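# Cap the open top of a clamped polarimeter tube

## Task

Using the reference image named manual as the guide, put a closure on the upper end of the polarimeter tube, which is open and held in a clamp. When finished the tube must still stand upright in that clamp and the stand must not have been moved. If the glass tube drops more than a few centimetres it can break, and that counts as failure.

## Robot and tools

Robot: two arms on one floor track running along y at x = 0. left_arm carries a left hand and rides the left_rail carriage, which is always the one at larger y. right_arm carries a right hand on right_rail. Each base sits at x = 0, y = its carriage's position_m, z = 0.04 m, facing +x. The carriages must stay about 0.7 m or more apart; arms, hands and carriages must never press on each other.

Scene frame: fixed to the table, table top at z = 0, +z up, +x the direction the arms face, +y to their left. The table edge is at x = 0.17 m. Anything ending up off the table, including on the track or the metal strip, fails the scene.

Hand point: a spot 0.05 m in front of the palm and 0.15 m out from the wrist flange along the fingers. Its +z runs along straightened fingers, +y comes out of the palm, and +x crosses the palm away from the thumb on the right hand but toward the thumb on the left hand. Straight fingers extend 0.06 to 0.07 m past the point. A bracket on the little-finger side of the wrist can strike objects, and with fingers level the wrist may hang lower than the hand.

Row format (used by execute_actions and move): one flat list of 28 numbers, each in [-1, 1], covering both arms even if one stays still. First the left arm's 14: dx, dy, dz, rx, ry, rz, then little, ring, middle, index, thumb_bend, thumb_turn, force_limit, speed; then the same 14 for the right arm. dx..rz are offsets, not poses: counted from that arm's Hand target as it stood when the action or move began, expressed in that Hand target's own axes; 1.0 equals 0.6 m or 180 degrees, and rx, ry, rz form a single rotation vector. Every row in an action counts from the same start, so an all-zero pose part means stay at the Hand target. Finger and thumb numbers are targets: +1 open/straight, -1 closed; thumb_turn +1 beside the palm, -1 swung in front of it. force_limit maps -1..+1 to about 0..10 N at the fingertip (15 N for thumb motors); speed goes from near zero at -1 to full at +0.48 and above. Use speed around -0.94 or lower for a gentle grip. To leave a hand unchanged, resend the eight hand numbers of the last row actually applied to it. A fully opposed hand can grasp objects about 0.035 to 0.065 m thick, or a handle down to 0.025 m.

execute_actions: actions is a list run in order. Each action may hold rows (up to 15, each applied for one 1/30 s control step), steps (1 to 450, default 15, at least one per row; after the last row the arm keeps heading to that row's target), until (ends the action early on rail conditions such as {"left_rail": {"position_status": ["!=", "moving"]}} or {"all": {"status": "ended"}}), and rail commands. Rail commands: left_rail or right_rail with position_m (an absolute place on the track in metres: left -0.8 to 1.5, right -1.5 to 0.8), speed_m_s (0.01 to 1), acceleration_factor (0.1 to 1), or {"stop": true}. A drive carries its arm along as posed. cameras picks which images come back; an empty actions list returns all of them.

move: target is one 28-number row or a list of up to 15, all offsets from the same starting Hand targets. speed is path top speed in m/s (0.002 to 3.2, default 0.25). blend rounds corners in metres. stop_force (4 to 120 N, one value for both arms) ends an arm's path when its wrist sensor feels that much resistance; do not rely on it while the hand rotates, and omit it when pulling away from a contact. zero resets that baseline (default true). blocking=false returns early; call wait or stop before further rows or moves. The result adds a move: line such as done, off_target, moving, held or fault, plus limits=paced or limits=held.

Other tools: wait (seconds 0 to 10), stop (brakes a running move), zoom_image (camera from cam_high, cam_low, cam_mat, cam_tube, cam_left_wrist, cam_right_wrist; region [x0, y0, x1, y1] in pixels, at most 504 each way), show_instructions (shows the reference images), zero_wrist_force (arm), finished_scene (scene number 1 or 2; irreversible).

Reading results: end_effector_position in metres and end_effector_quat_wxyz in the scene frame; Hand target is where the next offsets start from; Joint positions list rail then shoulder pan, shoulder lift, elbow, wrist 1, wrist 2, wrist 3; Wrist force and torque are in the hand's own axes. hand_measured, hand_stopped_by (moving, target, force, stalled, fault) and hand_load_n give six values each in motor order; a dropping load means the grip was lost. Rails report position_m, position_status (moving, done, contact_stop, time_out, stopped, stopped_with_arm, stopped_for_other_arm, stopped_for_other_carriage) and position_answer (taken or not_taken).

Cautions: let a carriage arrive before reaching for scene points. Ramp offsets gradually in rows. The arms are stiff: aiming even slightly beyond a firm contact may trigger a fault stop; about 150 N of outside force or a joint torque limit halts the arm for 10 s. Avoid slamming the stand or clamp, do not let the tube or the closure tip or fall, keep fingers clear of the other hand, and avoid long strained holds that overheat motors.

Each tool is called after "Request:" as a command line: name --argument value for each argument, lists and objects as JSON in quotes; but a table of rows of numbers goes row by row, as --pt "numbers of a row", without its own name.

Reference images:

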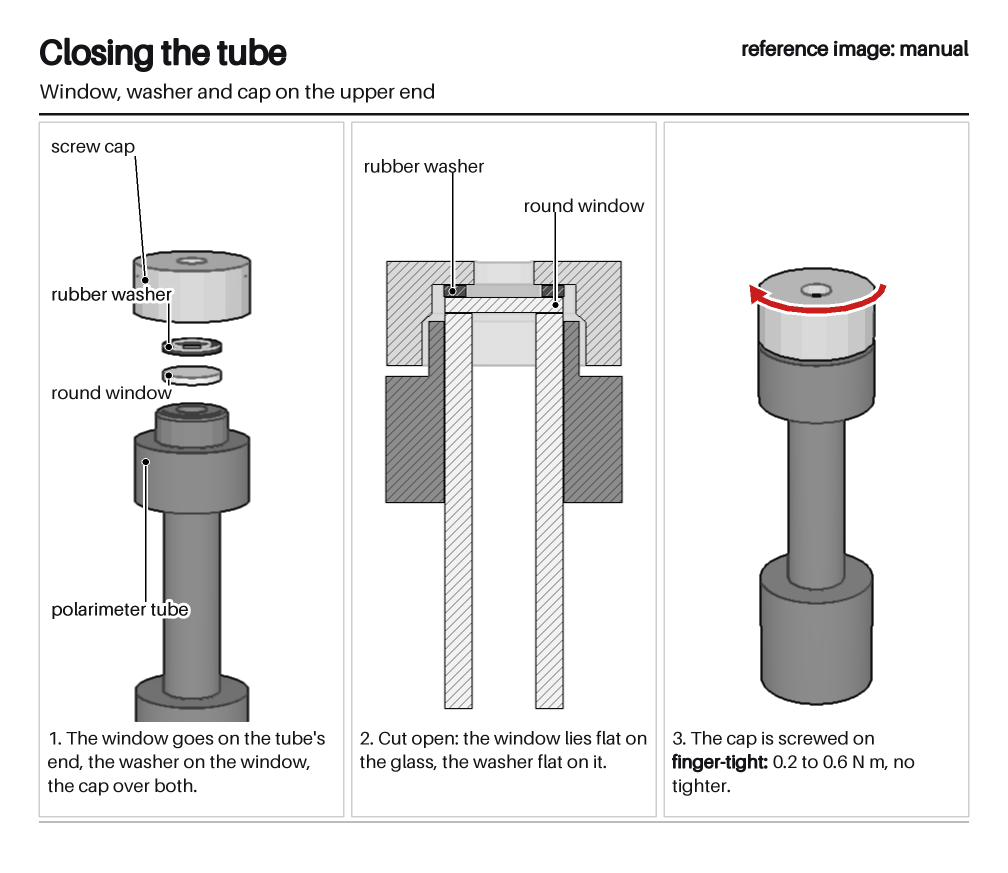

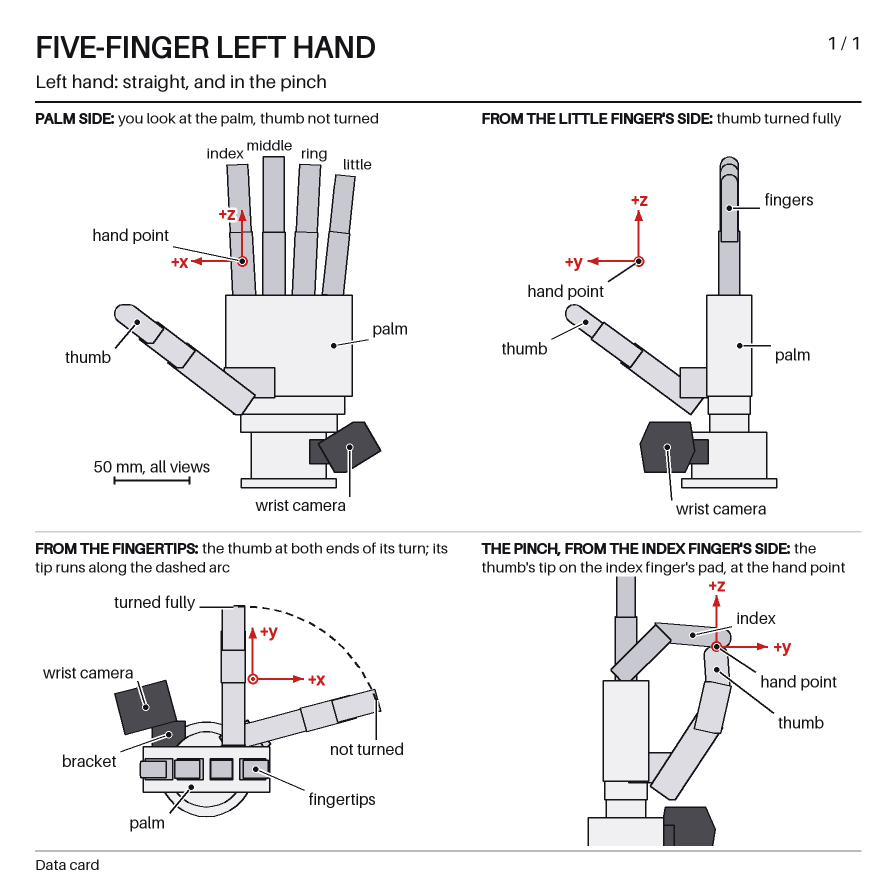

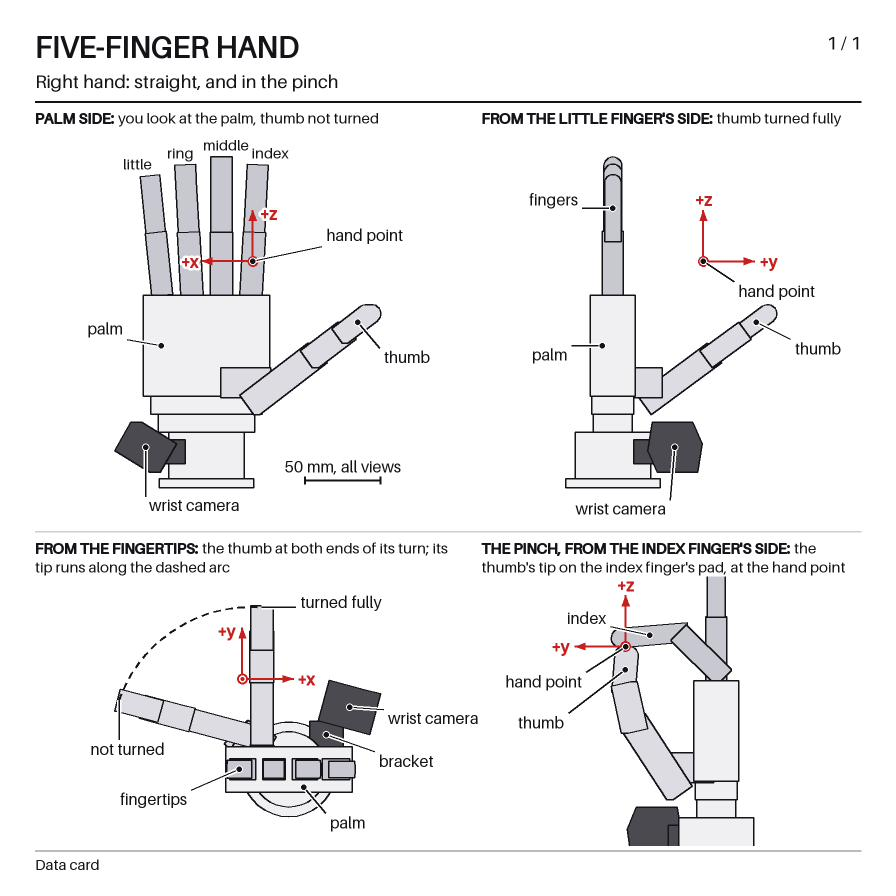

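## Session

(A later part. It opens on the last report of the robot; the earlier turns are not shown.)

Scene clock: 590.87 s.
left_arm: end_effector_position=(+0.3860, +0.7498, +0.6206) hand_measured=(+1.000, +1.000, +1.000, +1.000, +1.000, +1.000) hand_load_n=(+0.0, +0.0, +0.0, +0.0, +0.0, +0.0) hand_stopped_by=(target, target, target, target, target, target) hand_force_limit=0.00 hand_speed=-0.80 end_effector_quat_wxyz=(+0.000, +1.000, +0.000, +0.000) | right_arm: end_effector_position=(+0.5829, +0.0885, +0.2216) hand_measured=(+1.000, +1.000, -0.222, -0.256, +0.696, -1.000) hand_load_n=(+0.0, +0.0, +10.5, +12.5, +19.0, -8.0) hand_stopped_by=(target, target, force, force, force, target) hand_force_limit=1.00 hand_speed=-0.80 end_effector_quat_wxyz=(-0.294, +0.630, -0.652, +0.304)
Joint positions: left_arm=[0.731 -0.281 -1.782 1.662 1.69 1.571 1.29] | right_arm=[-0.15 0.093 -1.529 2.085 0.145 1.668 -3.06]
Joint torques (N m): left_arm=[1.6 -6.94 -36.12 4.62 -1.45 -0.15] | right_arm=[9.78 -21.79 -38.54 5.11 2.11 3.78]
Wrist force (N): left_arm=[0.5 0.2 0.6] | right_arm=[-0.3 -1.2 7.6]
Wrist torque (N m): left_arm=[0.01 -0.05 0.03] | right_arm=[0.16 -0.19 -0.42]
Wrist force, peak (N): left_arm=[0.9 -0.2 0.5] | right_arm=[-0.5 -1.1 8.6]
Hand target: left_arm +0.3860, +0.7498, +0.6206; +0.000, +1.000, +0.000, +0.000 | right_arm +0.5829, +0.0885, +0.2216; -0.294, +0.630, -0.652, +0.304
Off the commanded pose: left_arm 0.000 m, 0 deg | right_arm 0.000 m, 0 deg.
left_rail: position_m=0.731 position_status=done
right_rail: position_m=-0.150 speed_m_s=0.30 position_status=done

Request:
move --pt "0 0 0 0 0 0 1 1 1 1 1 1 0 -0.8 0.0022075 -0.000564 0.000672 0 0.017022 0.014289 1 1 -0.8 -0.8 0.4 -1 1 -0.8" --speed 0.05

Request:
move --pt "0 0 0 0 0 0 1 1 1 1 1 1 0 -0.8 0.0022075 -0.000564 0.000672 0 0.017022 0.014289 1 1 -0.8 -0.8 0.4 -1 1 -0.8" --speed 0.05 --cameras '["cam_tube"]'

Request:
zoom_image --camera "cam_tube" --region '[420, 90, 490, 160]'

Scene clock: 592.43 s.
left_arm: end_effector_position=(+0.3860, +0.7498, +0.6206) hand_measured=(+1.000, +1.000, +1.000, +1.000, +1.000, +1.000) hand_load_n=(+0.0, +0.0, +0.0, -0.5, +0.0, +0.0) hand_stopped_by=(target, target, target, target, target, target) hand_force_limit=0.00 hand_speed=-0.80 end_effector_quat_wxyz=(+0.000, +1.000, +0.000, +0.000) | right_arm: end_effector_position=(+0.5834, +0.0872, +0.2216) hand_measured=(+1.000, +1.000, -0.222, -0.256, +0.696, -1.000) hand_load_n=(+0.0, +0.0, +11.5, +11.0, +19.5, -9.5) hand_stopped_by=(target, target, force, force, force, target) hand_force_limit=1.00 hand_speed=-0.80 end_effector_quat_wxyz=(+0.283, -0.607, +0.673, -0.314)
Joint positions: left_arm=[0.731 -0.281 -1.782 1.662 1.69 1.571 1.29] | right_arm=[-0.15 0.116 -1.52 2.077 0.153 1.739 -2.999]
Joint torques (N m): left_arm=[-0.22 -6.98 -36.99 4.7 -1.7 0.06] | right_arm=[4.61 -21.18 -38.7 5.13 4.56 2.94]
Wrist force (N): left_arm=[0.6 0.2 0.3] | right_arm=[-4.6 -1.8 8.1]
Wrist torque (N m): left_arm=[0.02 -0.07 0.03] | right_arm=[0.12 -0.23 -0.43]
Wrist force, peak (N): left_arm=[0.8 0.1 0.7] | right_arm=[-4.8 -0.7 9.4]
Hand target: left_arm +0.3860, +0.7498, +0.6206; +0.000, +1.000, +0.000, +0.000 | right_arm +0.5834, +0.0871, +0.2216; +0.283, -0.606, +0.673, -0.314
Off the commanded pose: left_arm 0.000 m, 0 deg | right_arm 0.000 m, 0 deg.
left_rail: position_m=0.731 position_status=done
right_rail: position_m=-0.150 speed_m_s=0.30 position_status=done
move: done

Scene clock: 593.60 s.
left_arm: end_effector_position=(+0.3860, +0.7498, +0.6206) hand_measured=(+1.000, +1.000, +1.000, +1.000, +1.000, +1.000) hand_load_n=(+0.0, +0.0, +0.0, +0.0, +0.0, +0.0) hand_stopped_by=(target, target, target, target, target, target) hand_force_limit=0.00 hand_speed=-0.80 end_effector_quat_wxyz=(+0.000, +1.000, +0.000, +0.000) | right_arm: end_effector_position=(+0.5837, +0.0858, +0.2216) hand_measured=(+1.000, +1.000, -0.222, -0.256, +0.696, -1.000) hand_load_n=(-0.5, +0.0, +9.5, +12.0, +20.5, -8.0) hand_stopped_by=(target, target, force, force, force, target) hand_force_limit=1.00 hand_speed=-0.80 end_effector_quat_wxyz=(+0.272, -0.583, +0.694, -0.324) end_effector_velocity=(+0.000, -0.001, +0.001) end_effector_angular_velocity=(-0.001, -0.001, -0.005)
Joint positions: left_arm=[0.731 -0.281 -1.782 1.662 1.69 1.571 1.29] | right_arm=[-0.15 0.14 -1.509 2.067 0.164 1.809 -2.936]
Joint velocities: left_arm=[within noise] | right_arm=[0 0.001 0 -0.001 0.001 0.005 0.003]
Joint torques (N m): left_arm=[0.87 -6.29 -36.6 5.01 -1.4 0.17] | right_arm=[10.39 -19.96 -38.55 5.91 1.92 3.41]
Wrist force (N): left_arm=[0.7 -0.1 0.3] | right_arm=[1.2 -4.2 6.6]
Wrist torque (N m): left_arm=[-0.03 -0.10 0.05] | right_arm=[0.17 -0.16 -0.44]
Wrist force, peak (N): left_arm=[0.9 0.1 0.7] | right_arm=[-6.2 -0.5 8.8]
Hand target: left_arm +0.3860, +0.7498, +0.6206; +0.000, +1.000, +0.000, +0.000 | right_arm +0.5837, +0.0858, +0.2216; +0.272, -0.583, +0.694, -0.324
Off the commanded pose: left_arm 0.000 m, 0 deg | right_arm 0.000 m, 0 deg.
left_rail: position_m=0.731 position_status=done
right_rail: position_m=-0.150 speed_m_s=0.30 position_status=done
move: done
Images, in order (width x height): cam_tube 896x504.

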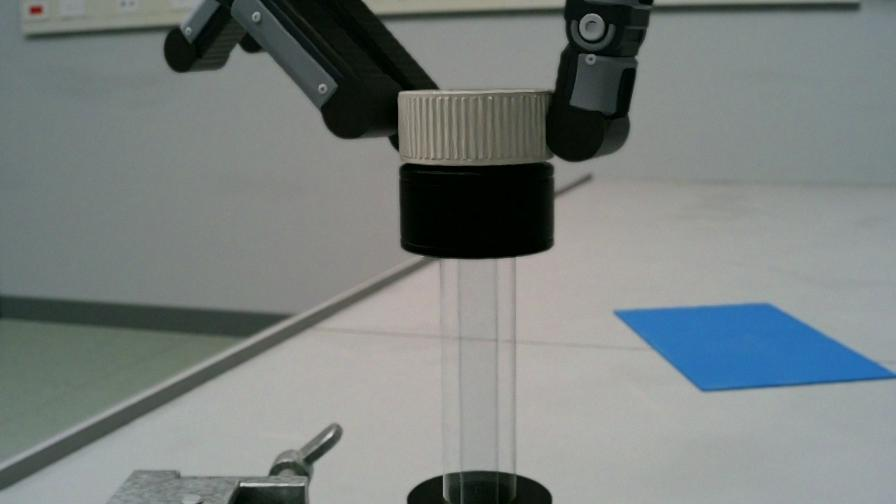

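Scaled by 7.200.

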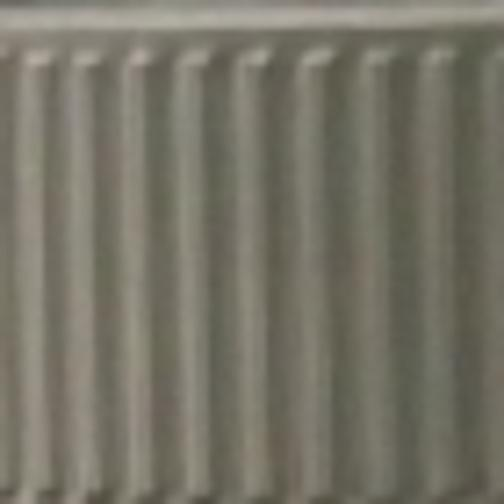

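Request:
move --pt "0 0 0 0 0 0 1 1 1 1 1 1 0 -0.8 0.0022075 -0.000564 0.000672 0 0.017022 0.014289 1 1 -0.8 -0.8 0.4 -1 1 -0.8" --speed 0.05 --cameras '["cam_tube"]'

Request:
zoom_image --camera "cam_tube" --region '[420, 90, 490, 160]'

Request:
zoom_image --camera "cam_tube" --region '[385, 50, 565, 185]'

Scene clock: 595.30 s.
left_arm: end_effector_position=(+0.3860, +0.7498, +0.6206) hand_measured=(+1.000, +1.000, +1.000, +1.000, +1.000, +1.000) hand_load_n=(+0.0, +0.0, -0.5, +0.0, -0.5, +0.0) hand_stopped_by=(target, target, target, target, target, target) hand_force_limit=0.00 hand_speed=-0.80 end_effector_quat_wxyz=(+0.000, +1.000, +0.000, +0.000) | right_arm: end_effector_position=(+0.5840, +0.0844, +0.2216) hand_measured=(+1.000, +1.000, -0.222, -0.256, +0.696, -1.000) hand_load_n=(+0.0, +0.0, +7.0, +12.0, +19.5, -10.5) hand_stopped_by=(target, target, force, force, force, target) hand_force_limit=1.00 hand_speed=-0.80 end_effector_quat_wxyz=(+0.260, -0.558, +0.714, -0.333)
Joint positions: left_arm=[0.731 -0.281 -1.782 1.662 1.69 1.571 1.29] | right_arm=[-0.15 0.162 -1.495 2.056 0.18 1.878 -2.872]
Joint torques (N m): left_arm=[0.05 -5.97 -37.23 4.96 -1.46 0.05] | right_arm=[11.25 -19.9 -39.39 5.04 2.04 3.78]
Wrist force (N): left_arm=[0.4 0.2 0.6] | right_arm=[5.4 -2.8 4.1]
Wrist torque (N m): left_arm=[0.02 -0.04 0.02] | right_arm=[0.08 -0.20 -0.49]
Wrist force, peak (N): left_arm=[0.9 -0.4 0.7] | right_arm=[4.4 -4.5 6.0]
Hand target: left_arm +0.3860, +0.7498, +0.6206; +0.000, +1.000, +0.000, +0.000 | right_arm +0.5840, +0.0844, +0.2216; +0.260, -0.558, +0.714, -0.333
Off the commanded pose: left_arm 0.000 m, 0 deg | right_arm 0.000 m, 0 deg.
left_rail: position_m=0.731 position_status=done
right_rail: position_m=-0.150 speed_m_s=0.30 position_status=done
move: done
Images, in order (width x height): cam_tube 896x504.

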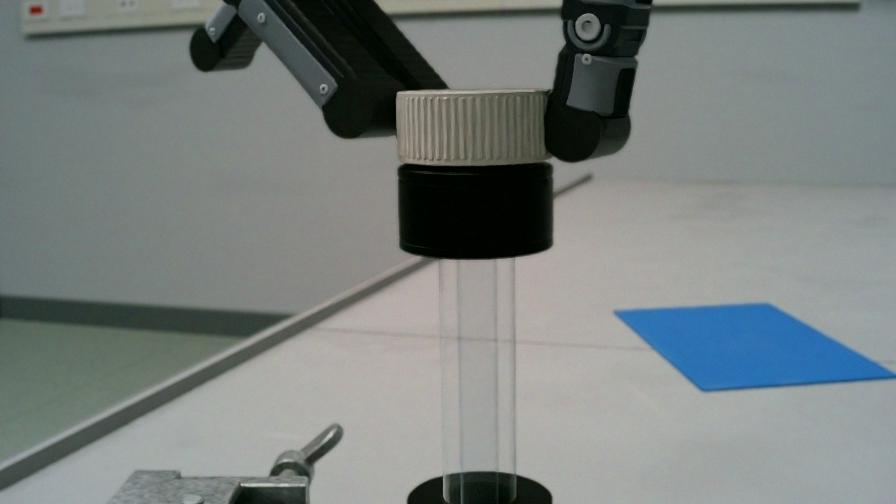

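Scaled by 7.200.

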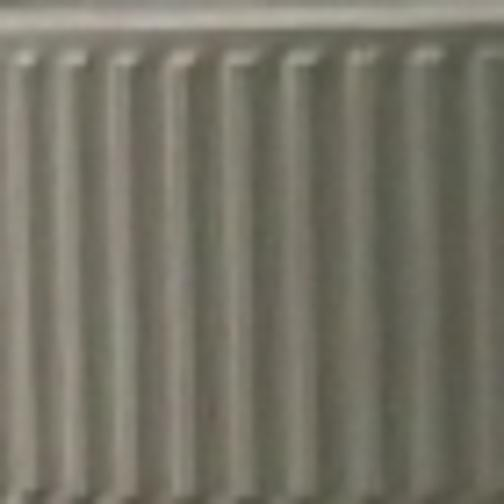

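Scaled by 2.800.

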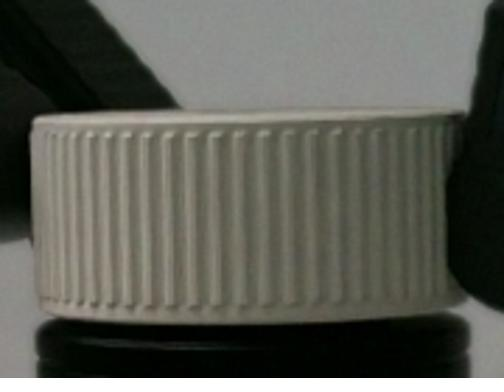

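Request:
execute_actions --actions '[{"rows":[[0,0,0,0,0,0,1,1,1,1,1,1,0,-0.8, 0,0,0,0,0,0,1,1,-0.9,-0.8,0.4,-1,1,-0.8]],"steps":20}]'

Request:
move --pt "0 0 0 0 0 0 1 1 1 1 1 1 0 -0.8 0.0022075 -0.000564 0.000672 0 0.017022 0.014289 1 1 -0.9 -0.8 0.4 -1 1 -0.8" --speed 0.05

Request:
move --pt "0 0 0 0 0 0 1 1 1 1 1 1 0 -0.8 0.0022075 -0.000564 0.000672 0 0.017022 0.014289 1 1 -0.9 -0.8 0.4 -1 1 -0.8" --speed 0.05 --cameras '["cam_tube"]'

Request:
zoom_image --camera "cam_tube" --region '[420, 90, 490, 160]'

Request:
zoom_image --camera "cam_tube" --region '[385, 50, 565, 185]'

Scene clock: 597.07 s.
left_arm: end_effector_position=(+0.3860, +0.7498, +0.6206) hand_measured=(+1.000, +1.000, +1.000, +1.000, +1.000, +1.000) hand_load_n=(+0.0, +0.0, +0.0, +0.0, +0.0, +0.0) hand_stopped_by=(target, target, target, target, target, target) hand_force_limit=0.00 hand_speed=-0.80 end_effector_quat_wxyz=(+0.000, +1.000, +0.000, +0.000) | right_arm: end_effector_position=(+0.5840, +0.0844, +0.2216) hand_measured=(+1.000, +1.000, -0.236, -0.256, +0.696, -1.000) hand_load_n=(-0.5, +0.0, +8.5, +11.0, +21.0, -7.5) hand_stopped_by=(target, target, force, force, force, target) hand_force_limit=1.00 hand_speed=-0.80 end_effector_quat_wxyz=(+0.260, -0.558, +0.714, -0.333)
Joint positions: left_arm=[0.731 -0.281 -1.782 1.662 1.69 1.571 1.29] | right_arm=[-0.15 0.163 -1.495 2.056 0.18 1.879 -2.872]
Joint torques (N m): left_arm=[-1.07 -7.55 -35.73 4.62 -1.15 0.08] | right_arm=[11.13 -19.07 -40.08 2.07 -0.81 4.14]
Wrist force (N): left_arm=[0.7 -0.1 0.5] | right_arm=[5.3 -1.4 2.8]
Wrist torque (N m): left_arm=[-0.02 -0.09 0.05] | right_arm=[0.03 -0.13 -0.45]
Wrist force, peak (N): left_arm=[0.7 -0.4 0.6] | right_arm=[7.0 -3.5 3.4]
Hand target: left_arm +0.3860, +0.7498, +0.6206; +0.000, +1.000, +0.000, +0.000 | right_arm +0.5840, +0.0844, +0.2216; +0.260, -0.558, +0.714, -0.333
Off the commanded pose: left_arm 0.000 m, 0 deg | right_arm 0.000 m, 0 deg.
left_rail: position_m=0.731 position_status=done
right_rail: position_m=-0.150 speed_m_s=0.30 position_status=done

Scene clock: 598.23 s.
left_arm: end_effector_position=(+0.3860, +0.7498, +0.6206) hand_measured=(+1.000, +1.000, +1.000, +1.000, +1.000, +1.000) hand_load_n=(+0.0, +0.0, +0.0, +0.0, +0.0, +0.0) hand_stopped_by=(target, target, target, target, target, target) hand_force_limit=0.00 hand_speed=-0.80 end_effector_quat_wxyz=(+0.000, +1.000, +0.000, +0.000) | right_arm: end_effector_position=(+0.5842, +0.0830, +0.2216) hand_measured=(+1.000, +1.000, -0.236, -0.256, +0.696, -1.000) hand_load_n=(+0.0, +0.0, +7.5, +10.0, +20.5, -14.0) hand_stopped_by=(target, target, force, force, force, target) hand_force_limit=1.00 hand_speed=-0.80 end_effector_quat_wxyz=(+0.249, -0.533, +0.733, -0.342)
Joint positions: left_arm=[0.731 -0.281 -1.782 1.662 1.69 1.571 1.29] | right_arm=[-0.15 0.184 -1.48 2.042 0.2 1.946 -2.806]
Joint torques (N m): left_arm=[0.88 -5.54 -37.03 4.86 -1.41 -0.11] | right_arm=[11.35 -20.27 -39.89 3.85 1.67 3.44]
Wrist force (N): left_arm=[0.6 0.1 0.5] | right_arm=[7.1 -2.5 1.6]
Wrist torque (N m): left_arm=[0.00 -0.08 0.04] | right_arm=[0.01 -0.21 -0.55]
Wrist force, peak (N): left_arm=[0.8 -0.1 0.7] | right_arm=[7.6 -3.3 0.9]
Hand target: left_arm +0.3860, +0.7498, +0.6206; +0.000, +1.000, +0.000, +0.000 | right_arm +0.5842, +0.0830, +0.2216; +0.249, -0.533, +0.733, -0.342
Off the commanded pose: left_arm 0.000 m, 0 deg | right_arm 0.000 m, 0 deg.
left_rail: position_m=0.731 position_status=done
right_rail: position_m=-0.150 speed_m_s=0.30 position_status=done
move: done

Scene clock: 599.43 s.
left_arm: end_effector_position=(+0.3860, +0.7498, +0.6206) hand_measured=(+1.000, +1.000, +1.000, +1.000, +1.000, +1.000) hand_load_n=(+0.0, +0.0, +0.0, +0.5, +0.0, +0.0) hand_stopped_by=(target, target, target, target, target, target) hand_force_limit=0.00 hand_speed=-0.80 end_effector_quat_wxyz=(+0.000, +1.000, +0.000, +0.000) | right_arm: end_effector_position=(+0.5843, +0.0815, +0.2216) hand_measured=(+1.000, +1.000, -0.236, -0.256, +0.696, -1.000) hand_load_n=(+0.0, +0.0, +7.5, +9.5, +20.5, -15.5) hand_stopped_by=(target, target, force, force, force, target) hand_force_limit=1.00 hand_speed=-0.80 end_effector_quat_wxyz=(+0.237, -0.507, +0.751, -0.350)
Joint positions: left_arm=[0.731 -0.281 -1.782 1.662 1.69 1.571 1.29] | right_arm=[-0.15 0.205 -1.462 2.027 0.225 2.01 -2.736]
Joint torques (N m): left_arm=[1 -6.34 -36.44 4.97 -1.66 -0.19] | right_arm=[8.04 -24.93 -39.83 3.67 1.8 3.9]
Wrist force (N): left_arm=[0.4 0.0 0.1] | right_arm=[6.7 -2.7 1.6]
Wrist torque (N m): left_arm=[0.00 -0.06 0.03] | right_arm=[0.11 -0.29 -0.56]
Wrist force, peak (N): left_arm=[0.9 -0.1 0.5] | right_arm=[7.4 -3.7 0.8]
Hand target: left_arm +0.3860, +0.7498, +0.6206; +0.000, +1.000, +0.000, +0.000 | right_arm +0.5843, +0.0815, +0.2216; +0.236, -0.507, +0.751, -0.350
Off the commanded pose: left_arm 0.000 m, 0 deg | right_arm 0.000 m, 0 deg.
left_rail: position_m=0.731 position_status=done
right_rail: position_m=-0.150 speed_m_s=0.30 position_status=done
move: done
Images, in order (width x height): cam_tube 896x504.

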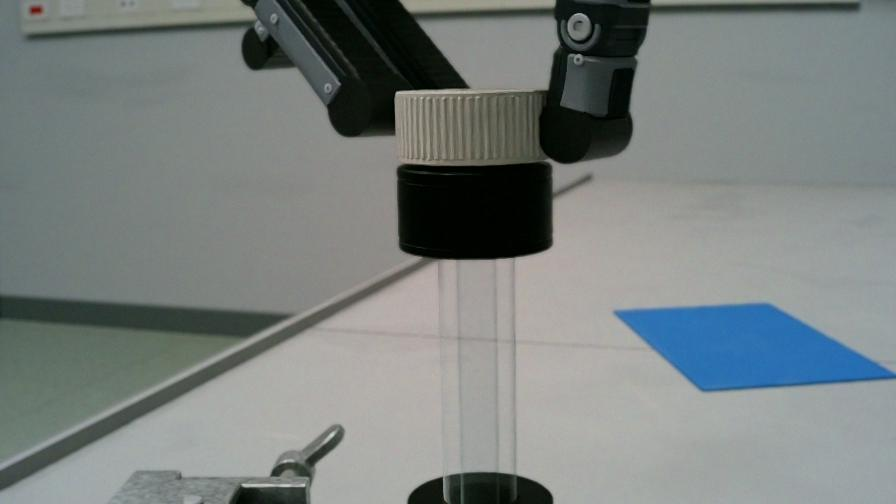

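Scaled by 7.200.

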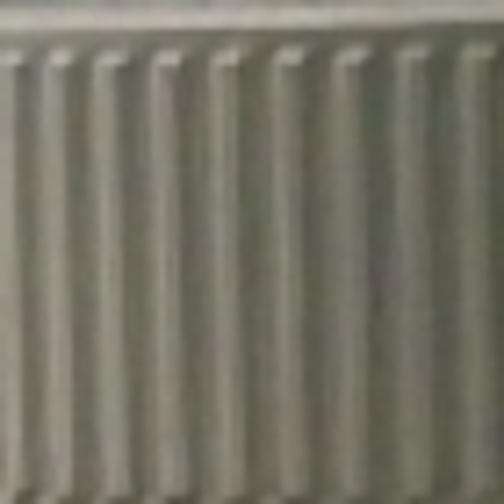

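Scaled by 2.800.

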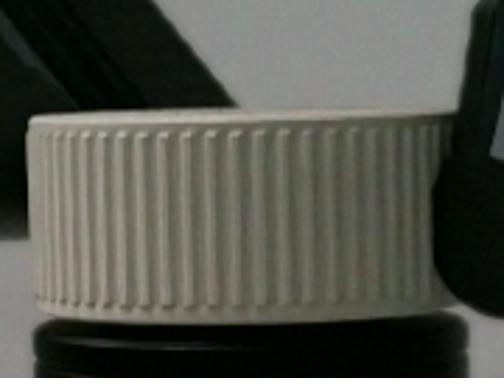

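Request:
execute_actions --actions '[{"rows":[[0,0,0,0,0,0,1,1,1,1,1,1,0,-0.8, 0,0,0,0,0,0,1,1,-0.18,-0.18,1,-1,-0.35,-0.9]],"steps":60}]'

Request:
move --pt "0 0 0 0 0 0 1 1 1 1 1 1 0 -0.8 0 -0.004287 0.005107 0 0 0 1 1 -0.18 -0.18 1 -1 -0.35 -0.9" --pt "0 0 0 0 0 0 1 1 1 1 1 1 0 -0.8 0 -0.1319 -0.1021 0 0 0 1 1 -0.18 -0.18 1 -1 -0.35 -0.9" --speed '[0.02,0.15]' --blend '[0,0]' --cameras '["cam_tube","cam_right_wrist","cam_high"]'

Request:
zoom_image --camera "cam_tube" --region '[385, 50, 565, 185]'

Scene clock: 602.43 s.
left_arm: end_effector_position=(+0.3860, +0.7498, +0.6206) hand_measured=(+1.000, +1.000, +1.000, +1.000, +1.000, +1.000) hand_load_n=(+0.0, +0.0, +0.0, +0.0, -0.5, +0.0) hand_stopped_by=(target, target, target, target, target, target) hand_force_limit=0.00 hand_speed=-0.80 end_effector_quat_wxyz=(+0.000, +1.000, +0.000, +0.000) | right_arm: end_effector_position=(+0.5843, +0.0815, +0.2216) hand_measured=(+1.000, +1.000, -0.180, -0.180, +1.000, -1.000) hand_load_n=(+0.0, +0.0, +0.0, +0.0, +0.0, +0.0) hand_stopped_by=(target, target, target, target, target, target) hand_force_limit=-0.35 hand_speed=-0.90 end_effector_quat_wxyz=(+0.236, -0.507, +0.751, -0.350)
Joint positions: left_arm=[0.731 -0.281 -1.782 1.662 1.69 1.571 1.29] | right_arm=[-0.15 0.205 -1.462 2.027 0.225 2.011 -2.736]
Joint torques (N m): left_arm=[1.6 -5.8 -37.52 4.72 -1.28 -0.23] | right_arm=[-7.6 -30.84 -37.55 -0.97 1.89 -0.82]
Wrist force (N): left_arm=[0.7 0.1 0.2] | right_arm=[0.3 -0.5 1.2]
Wrist torque (N m): left_arm=[0.01 -0.10 0.05] | right_arm=[0.08 -0.03 -0.23]
Wrist force, peak (N): left_arm=[1.0 0.0 0.4] | right_arm=[7.5 -0.7 -3.9]
Hand target: left_arm +0.3860, +0.7498, +0.6206; +0.000, +1.000, +0.000, +0.000 | right_arm +0.5843, +0.0815, +0.2216; +0.236, -0.507, +0.751, -0.350
Off the commanded pose: left_arm 0.000 m, 0 deg | right_arm 0.000 m, 0 deg.
left_rail: position_m=0.731 position_status=done
right_rail: position_m=-0.150 speed_m_s=0.30 position_status=done

Scene clock: 604.33 s.
left_arm: end_effector_position=(+0.3860, +0.7498, +0.6206) hand_measured=(+1.000, +1.000, +1.000, +1.000, +1.000, +1.000) hand_load_n=(+0.0, +0.0, +0.0, +0.0, +0.0, +0.0) hand_stopped_by=(target, target, target, target, target, target) hand_force_limit=0.00 hand_speed=-0.80 end_effector_quat_wxyz=(+0.000, +1.000, +0.000, +0.000) | right_arm: end_effector_position=(+0.5879, +0.0801, +0.3215) hand_measured=(+1.000, +1.000, -0.180, -0.180, +1.000, -1.000) hand_load_n=(+0.0, +0.0, +0.0, +0.0, +0.0, +0.0) hand_stopped_by=(target, target, target, target, target, target) hand_force_limit=-0.35 hand_speed=-0.90 end_effector_quat_wxyz=(+0.236, -0.507, +0.751, -0.350)
Joint positions: left_arm=[0.731 -0.281 -1.782 1.662 1.69 1.571 1.29] | right_arm=[-0.15 0.201 -1.539 1.914 0.413 2.007 -2.74]
Joint torques (N m): left_arm=[1.79 -5.1 -36.7 4.75 -1.47 0.02] | right_arm=[-7.01 -55.33 -43.5 4.27 0.96 3.44]
Wrist force (N): left_arm=[0.7 0.0 0.5] | right_arm=[0.4 -0.3 0.9]
Wrist torque (N m): left_arm=[-0.01 -0.09 0.05] | right_arm=[0.11 0.00 -0.03]
Wrist force, peak (N): left_arm=[0.9 -0.3 0.5] | right_arm=[0.2 0.2 1.8]
Hand target: left_arm +0.3860, +0.7498, +0.6206; +0.000, +1.000, +0.000, +0.000 | right_arm +0.5879, +0.0801, +0.3216; +0.236, -0.507, +0.751, -0.350
Off the commanded pose: left_arm 0.000 m, 0 deg | right_arm 0.000 m, 0 deg.
left_rail: position_m=0.731 position_status=done
right_rail: position_m=-0.150 speed_m_s=0.30 position_status=done
move: done
camera_calibration:
cam_right_wrist: T_world_to_cam=[[-0.674921, -0.0226811, -0.737542, 0.636063], [-0.197541, 0.968598, 0.150982, -0.012494], [0.710957, 0.247596, -0.658207, -0.110786], [0, 0, 0, 1]] pos_world=[0.505588, 0.0539583, 0.398089]
Images, in order (width x height): cam_high 896x504, cam_tube 896x504, cam_right_wrist 896x504.

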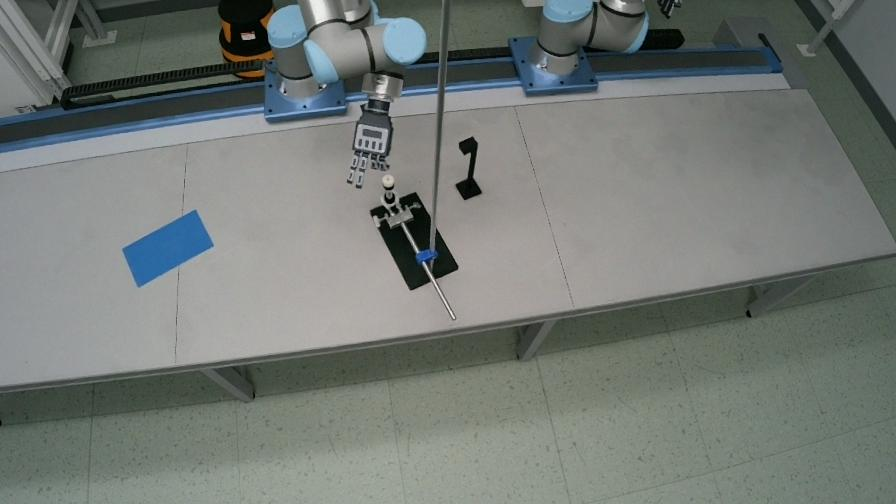

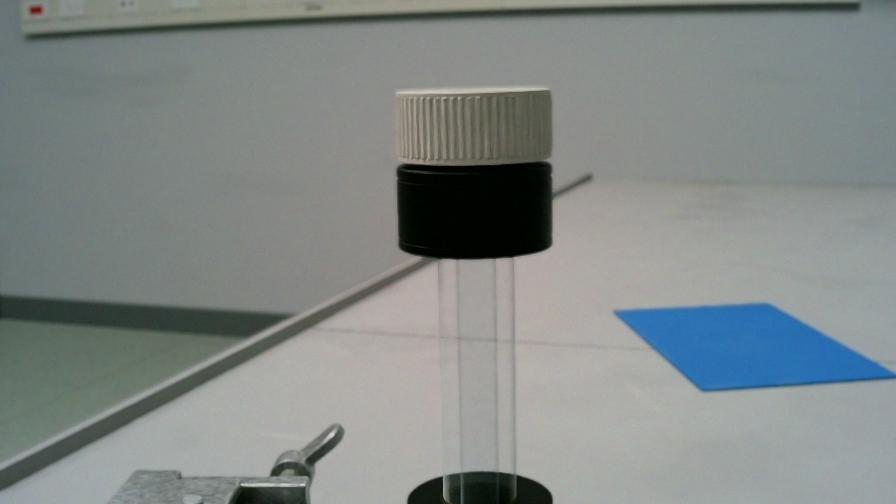

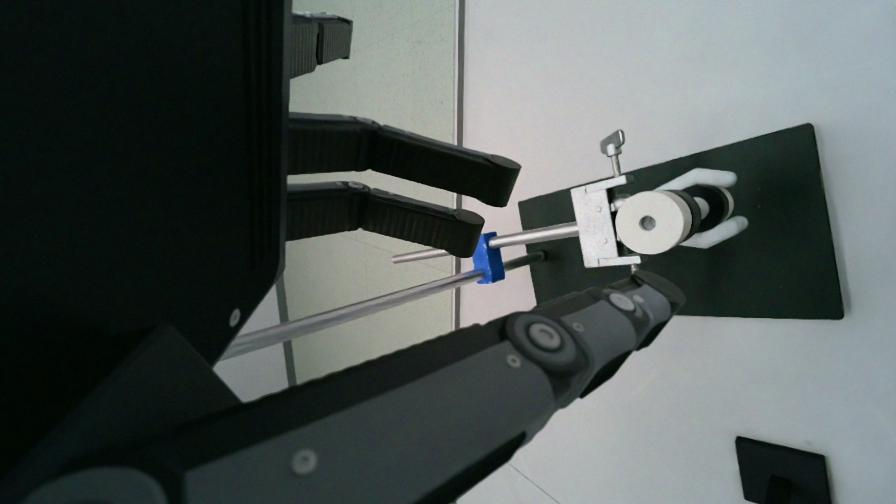

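Scaled by 2.800.

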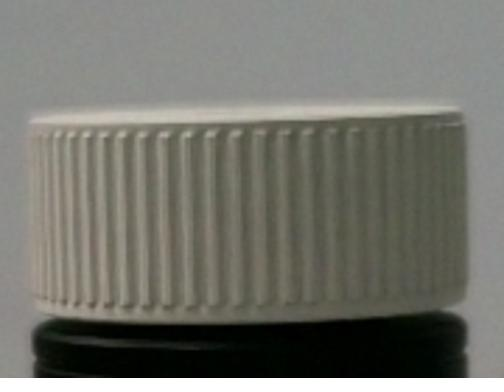

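Request:
move --pt "0 0 0 0 0 0 1 1 1 1 1 1 0 -0.8 -0.018167 0.008606 -0.010252 0 -0.13618 -0.11431 1 1 -0.18 -0.22 1 -1 -0.35 -0.9" --pt "0 0 0 0 0 0 1 1 1 1 1 1 0 -0.8 -0.018167 0.136016 0.0967 0 -0.13618 -0.11431 1 1 -0.18 -0.22 1 -1 -0.35 -0.9" --pt "0 0 0 0 0 0 1 1 1 1 1 1 0 -0.8 -0.014667 0.13966 0.09236 0 -0.13618 -0.11431 1 1 -0.18 -0.22 1 -1 -0.35 -0.9" --speed '[0.25,0.08,0.02]' --blend '[0,0,0]'

Request:
execute_actions --actions '[{"rows":[[0,0,0,0,0,0,1,1,1,1,1,1,0,-0.8, 0,0,0,0,0,0,1,1,-0.18,-0.22,0.5,-1,-0.35,-0.92]],"steps":75},{"rows":[[0,0,0,0,0,0,1,1,1,1,1,1,0,-0.8, 0,0,0,0,0,0,1,1,-0.4,-0.4,0.5,-1,-0.3,-0.94]],"steps":25},{"rows":[[0,0,0,0,0,0,1,1,1,1,1,1,0,-0.8, 0,0,0,0,0,0,1,1,-0.4,-0.4,0.4,-1,1,-0.94]],"steps":30},{"rows":[[0,0,0,0,0,0,1,1,1,1,1,1,0,-0.8, 0,0,0,0,0,0,1,1,-0.8,-0.8,0.4,-1,1,-0.8]],"steps":20}]' --cameras '["cam_tube"]'

Request:
zoom_image --camera "cam_tube" --region '[420, 90, 490, 160]'

Request:
zoom_image --camera "cam_tube" --region '[385, 50, 565, 185]'

Scene clock: 610.37 s.
left_arm: end_effector_position=(+0.3860, +0.7498, +0.6206) hand_measured=(+1.000, +1.000, +1.000, +1.000, +1.000, +1.000) hand_load_n=(+0.5, +0.0, +0.0, +0.0, +0.0, +0.0) hand_stopped_by=(target, target, target, target, target, target) hand_force_limit=0.00 hand_speed=-0.80 end_effector_quat_wxyz=(+0.000, +1.000, +0.000, +0.000) | right_arm: end_effector_position=(+0.5809, +0.0925, +0.2218) hand_measured=(+1.000, +1.000, -0.180, -0.220, +1.000, -1.000) hand_load_n=(+0.0, +0.0, +0.0, +0.0, +0.0, +0.0) hand_stopped_by=(target, target, target, target, target, target) hand_force_limit=-0.35 hand_speed=-0.90 end_effector_quat_wxyz=(-0.324, +0.694, -0.582, +0.272)
Joint positions: left_arm=[0.731 -0.281 -1.782 1.662 1.69 1.571 1.29] | right_arm=[-0.15 0.022 -1.54 2.097 0.147 1.454 -3.241]
Joint torques (N m): left_arm=[2.65 -6.47 -36.23 4.47 -1.49 0.07] | right_arm=[-13.72 -55.1 -27.25 -1.58 -2.17 -3.18]
Wrist force (N): left_arm=[0.6 -0.2 0.3] | right_arm=[0.0 -0.7 0.6]
Wrist torque (N m): left_arm=[-0.04 -0.07 0.04] | right_arm=[0.12 0.03 -0.05]
Wrist force, peak (N): left_arm=[0.8 0.3 0.9] | right_arm=[0.8 -0.5 1.1]
Hand target: left_arm +0.3860, +0.7498, +0.6206; +0.000, +1.000, +0.000, +0.000 | right_arm +0.5807, +0.0925, +0.2218; -0.324, +0.694, -0.582, +0.272
Off the commanded pose: left_arm 0.000 m, 0 deg | right_arm 0.000 m, 0 deg.
left_rail: position_m=0.731 position_status=done
right_rail: position_m=-0.150 speed_m_s=0.30 position_status=done
move: done

Scene clock: 615.57 s.
left_arm: end_effector_position=(+0.3860, +0.7498, +0.6206) hand_measured=(+1.000, +1.000, +1.000, +1.000, +1.000, +1.000) hand_load_n=(+0.0, +0.0, +0.0, +0.0, +0.0, +0.0) hand_stopped_by=(target, target, target, target, target, target) hand_force_limit=0.00 hand_speed=-0.80 end_effector_quat_wxyz=(+0.000, +1.000, +0.000, +0.000) | right_arm: end_effector_position=(+0.5807, +0.0925, +0.2218) hand_measured=(+1.000, +1.000, -0.224, -0.248, +0.694, -1.000) hand_load_n=(+0.0, +0.0, +10.5, +12.5, +18.0, +1.5) hand_stopped_by=(target, target, force, force, force, target) hand_force_limit=1.00 hand_speed=-0.80 end_effector_quat_wxyz=(-0.324, +0.694, -0.582, +0.272)
Joint positions: left_arm=[0.731 -0.281 -1.782 1.662 1.69 1.571 1.29] | right_arm=[-0.15 0.022 -1.54 2.097 0.147 1.454 -3.241]
Joint torques (N m): left_arm=[0.53 -6.54 -35.93 4.99 -1.33 -0.09] | right_arm=[-7.85 -56.45 -35.48 0.45 -2.14 -3.19]
Wrist force (N): left_arm=[0.6 -0.1 0.5] | right_arm=[2.0 1.8 9.5]
Wrist torque (N m): left_arm=[-0.02 -0.07 0.04] | right_arm=[0.15 -0.07 -0.07]
Wrist force, peak (N): left_arm=[1.1 0.0 0.5] | right_arm=[1.8 2.2 10.4]
Hand target: left_arm +0.3860, +0.7498, +0.6206; +0.000, +1.000, +0.000, +0.000 | right_arm +0.5807, +0.0925, +0.2218; -0.324, +0.694, -0.582, +0.272
Off the commanded pose: left_arm 0.000 m, 0 deg | right_arm 0.000 m, 0 deg.
left_rail: position_m=0.731 position_status=done
right_rail: position_m=-0.150 speed_m_s=0.30 position_status=done
Images, in order (width x height): cam_tube 896x504.

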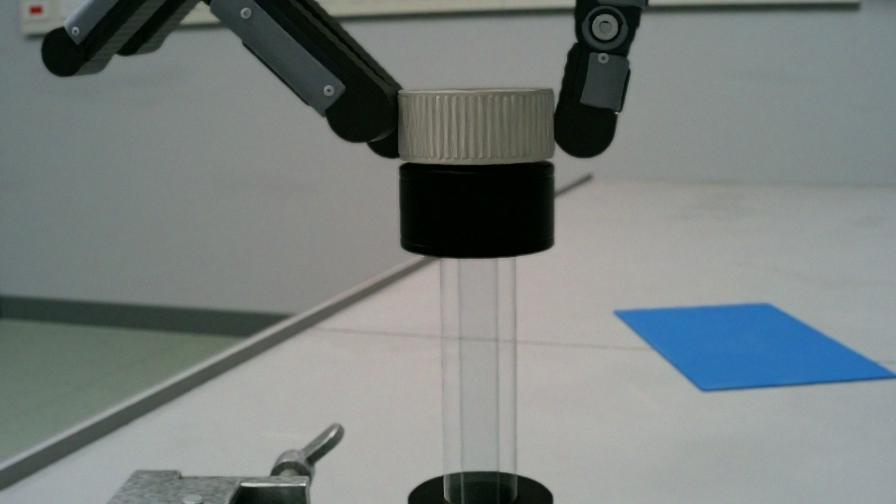

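Scaled by 7.200.

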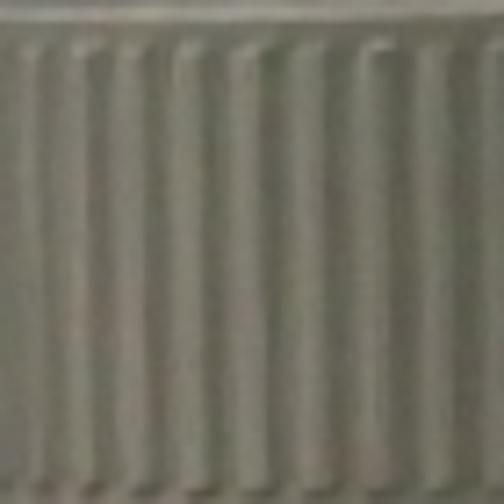

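Scaled by 2.800.

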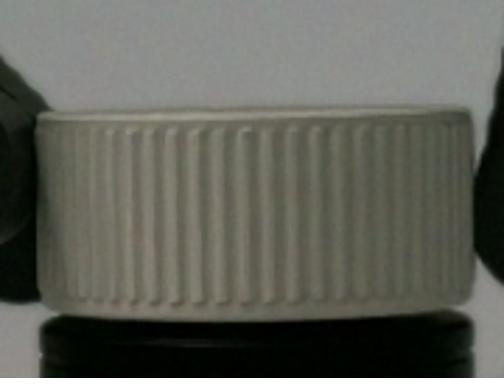

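Request:
move --pt "0 0 0 0 0 0 1 1 1 1 1 1 0 -0.8 0.0002 -0.000354 0.000421 0 0 0 1 1 -0.8 -0.8 0.4 -1 1 -0.8" --speed 0.02

Request:
move --pt "0 0 0 0 0 0 1 1 1 1 1 1 0 -0.8 0.0022455 -0.000556 0.000662 0 0.017022 0.014289 1 1 -0.8 -0.8 0.4 -1 1 -0.8" --speed 0.05

Request:
move --pt "0 0 0 0 0 0 1 1 1 1 1 1 0 -0.8 0.0022455 -0.000556 0.000662 0 0.017022 0.014289 1 1 -0.8 -0.8 0.4 -1 1 -0.8" --speed 0.05 --cameras '["cam_tube"]'

Request:
zoom_image --camera "cam_tube" --region '[420, 90, 490, 160]'

Request:
zoom_image --camera "cam_tube" --region '[385, 50, 565, 185]'

Scene clock: 616.80 s.
left_arm: end_effector_position=(+0.3860, +0.7498, +0.6206) hand_measured=(+1.000, +1.000, +1.000, +1.000, +1.000, +1.000) hand_load_n=(+0.0, +0.0, +0.5, +0.0, -0.5, +0.0) hand_stopped_by=(target, target, target, target, target, target) hand_force_limit=0.00 hand_speed=-0.80 end_effector_quat_wxyz=(+0.000, +1.000, +0.000, +0.000) | right_arm: end_effector_position=(+0.5810, +0.0925, +0.2219) hand_measured=(+1.000, +1.000, -0.224, -0.248, +0.694, -1.000) hand_load_n=(+0.0, +0.0, +10.0, +11.5, +19.0, +2.0) hand_stopped_by=(target, target, force, force, force, target) hand_force_limit=1.00 hand_speed=-0.80 end_effector_quat_wxyz=(-0.324, +0.694, -0.582, +0.272)
Joint positions: left_arm=[0.731 -0.281 -1.782 1.662 1.69 1.571 1.29] | right_arm=[-0.15 0.021 -1.54 2.097 0.147 1.454 -3.241]
Joint torques (N m): left_arm=[0.03 -5.12 -36.82 4.91 -1.37 -0.09] | right_arm=[-10.9 -22.09 -42.17 2.69 -3.03 -3.1]
Wrist force (N): left_arm=[0.3 -0.1 0.4] | right_arm=[1.4 3.4 8.2]
Wrist torque (N m): left_arm=[-0.02 -0.03 0.03] | right_arm=[0.08 -0.09 -0.02]
Wrist force, peak (N): left_arm=[1.0 -0.1 0.3] | right_arm=[2.0 3.5 10.1]
Hand target: left_arm +0.3860, +0.7498, +0.6206; +0.000, +1.000, +0.000, +0.000 | right_arm +0.5810, +0.0924, +0.2218; -0.324, +0.694, -0.582, +0.272
Off the commanded pose: left_arm 0.000 m, 0 deg | right_arm 0.000 m, 0 deg.
left_rail: position_m=0.731 position_status=done
right_rail: position_m=-0.150 speed_m_s=0.30 position_status=done
move: done

Scene clock: 618.00 s.
left_arm: end_effector_position=(+0.3860, +0.7498, +0.6206) hand_measured=(+1.000, +1.000, +1.000, +1.000, +1.000, +1.000) hand_load_n=(+0.0, +0.0, +0.0, +0.0, +0.0, +0.0) hand_stopped_by=(target, target, target, target, target, target) hand_force_limit=0.00 hand_speed=-0.80 end_effector_quat_wxyz=(+0.000, +1.000, +0.000, +0.000) | right_arm: end_effector_position=(+0.5818, +0.0912, +0.2218) hand_measured=(+1.000, +1.000, -0.224, -0.248, +0.694, -1.000) hand_load_n=(+0.0, +0.0, +8.0, +10.0, +19.5, -5.0) hand_stopped_by=(target, target, force, force, force, target) hand_force_limit=1.00 hand_speed=-0.80 end_effector_quat_wxyz=(-0.314, +0.674, -0.606, +0.283) end_effector_velocity=(+0.001, -0.001, +0.001) end_effector_angular_velocity=(-0.002, -0.001, -0.004)
Joint positions: left_arm=[0.731 -0.281 -1.782 1.662 1.69 1.571 1.29] | right_arm=[-0.15 0.045 -1.539 2.095 0.143 1.525 -3.181]
Joint velocities: left_arm=[within noise] | right_arm=[0 0.001 0 -0.001 0 0.005 0.002]
Joint torques (N m): left_arm=[1.9 -5.12 -36.52 4.57 -1.18 0.05] | right_arm=[7.96 -20.51 -41.43 -0.87 1.43 3.86]
Wrist force (N): left_arm=[0.6 0.1 0.4] | right_arm=[0.5 0.1 5.1]
Wrist torque (N m): left_arm=[0.00 -0.08 0.04] | right_arm=[0.20 -0.09 -0.41]
Wrist force, peak (N): left_arm=[0.8 0.1 0.6] | right_arm=[1.0 3.4 8.1]
Hand target: left_arm +0.3860, +0.7498, +0.6206; +0.000, +1.000, +0.000, +0.000 | right_arm +0.5818, +0.0912, +0.2218; -0.314, +0.674, -0.606, +0.283
Off the commanded pose: left_arm 0.000 m, 0 deg | right_arm 0.000 m, 0 deg.
left_rail: position_m=0.731 position_status=done
right_rail: position_m=-0.150 speed_m_s=0.30 position_status=done
move: done

Scene clock: 619.20 s.
left_arm: end_effector_position=(+0.3860, +0.7498, +0.6206) hand_measured=(+1.000, +1.000, +1.000, +1.000, +1.000, +1.000) hand_load_n=(+0.0, +0.0, +0.0, +0.0, +0.0, +0.0) hand_stopped_by=(target, target, target, target, target, target) hand_force_limit=0.00 hand_speed=-0.80 end_effector_quat_wxyz=(+0.000, +1.000, +0.000, +0.000) | right_arm: end_effector_position=(+0.5824, +0.0899, +0.2218) hand_measured=(+1.000, +1.000, -0.224, -0.248, +0.694, -1.000) hand_load_n=(+0.0, +0.0, +6.5, +10.0, +19.0, -10.0) hand_stopped_by=(target, target, force, force, force, target) hand_force_limit=1.00 hand_speed=-0.80 end_effector_quat_wxyz=(-0.304, +0.652, -0.629, +0.294)
Joint positions: left_arm=[0.731 -0.281 -1.782 1.662 1.69 1.571 1.29] | right_arm=[-0.15 0.069 -1.535 2.091 0.142 1.596 -3.12]
Joint torques (N m): left_arm=[1.29 -7.41 -36.95 5.16 -1.33 -0.12] | right_arm=[9.66 -17.1 -40.63 4.64 1.59 3.69]
Wrist force (N): left_arm=[0.7 -0.1 0.4] | right_arm=[3.7 -1.3 3.1]
Wrist torque (N m): left_arm=[-0.02 -0.10 0.05] | right_arm=[0.11 -0.22 -0.48]
Wrist force, peak (N): left_arm=[0.9 -0.2 0.7] | right_arm=[0.5 0.3 5.6]
Hand target: left_arm +0.3860, +0.7498, +0.6206; +0.000, +1.000, +0.000, +0.000 | right_arm +0.5824, +0.0899, +0.2218; -0.304, +0.652, -0.629, +0.294
Off the commanded pose: left_arm 0.000 m, 0 deg | right_arm 0.000 m, 0 deg.
left_rail: position_m=0.731 position_status=done
right_rail: position_m=-0.150 speed_m_s=0.30 position_status=done
move: done
Images, in order (width x height): cam_tube 896x504.

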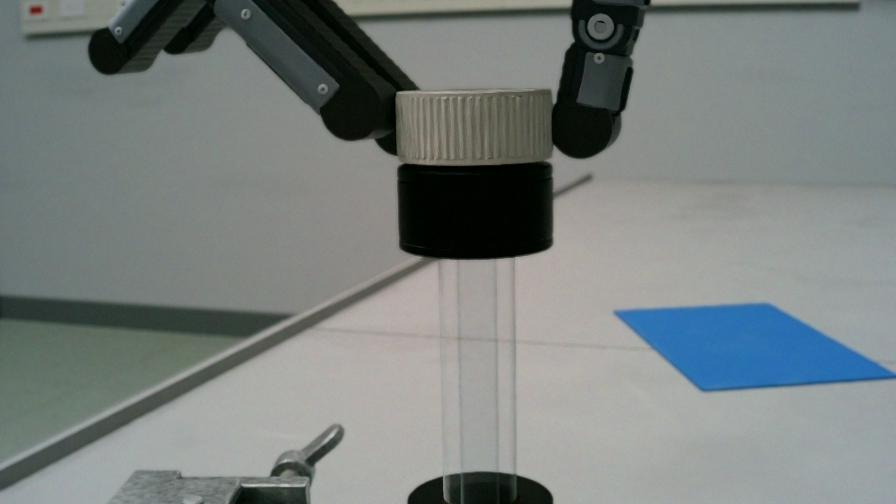

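Scaled by 7.200.

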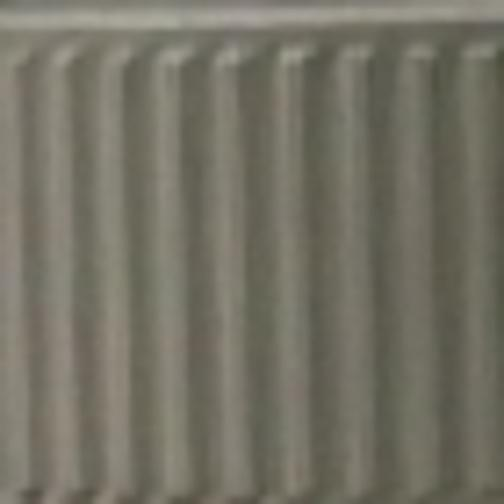

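Scaled by 2.800.

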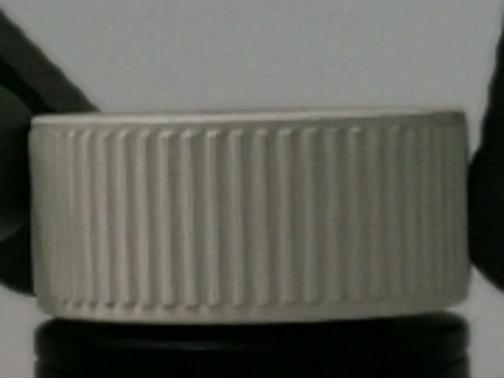

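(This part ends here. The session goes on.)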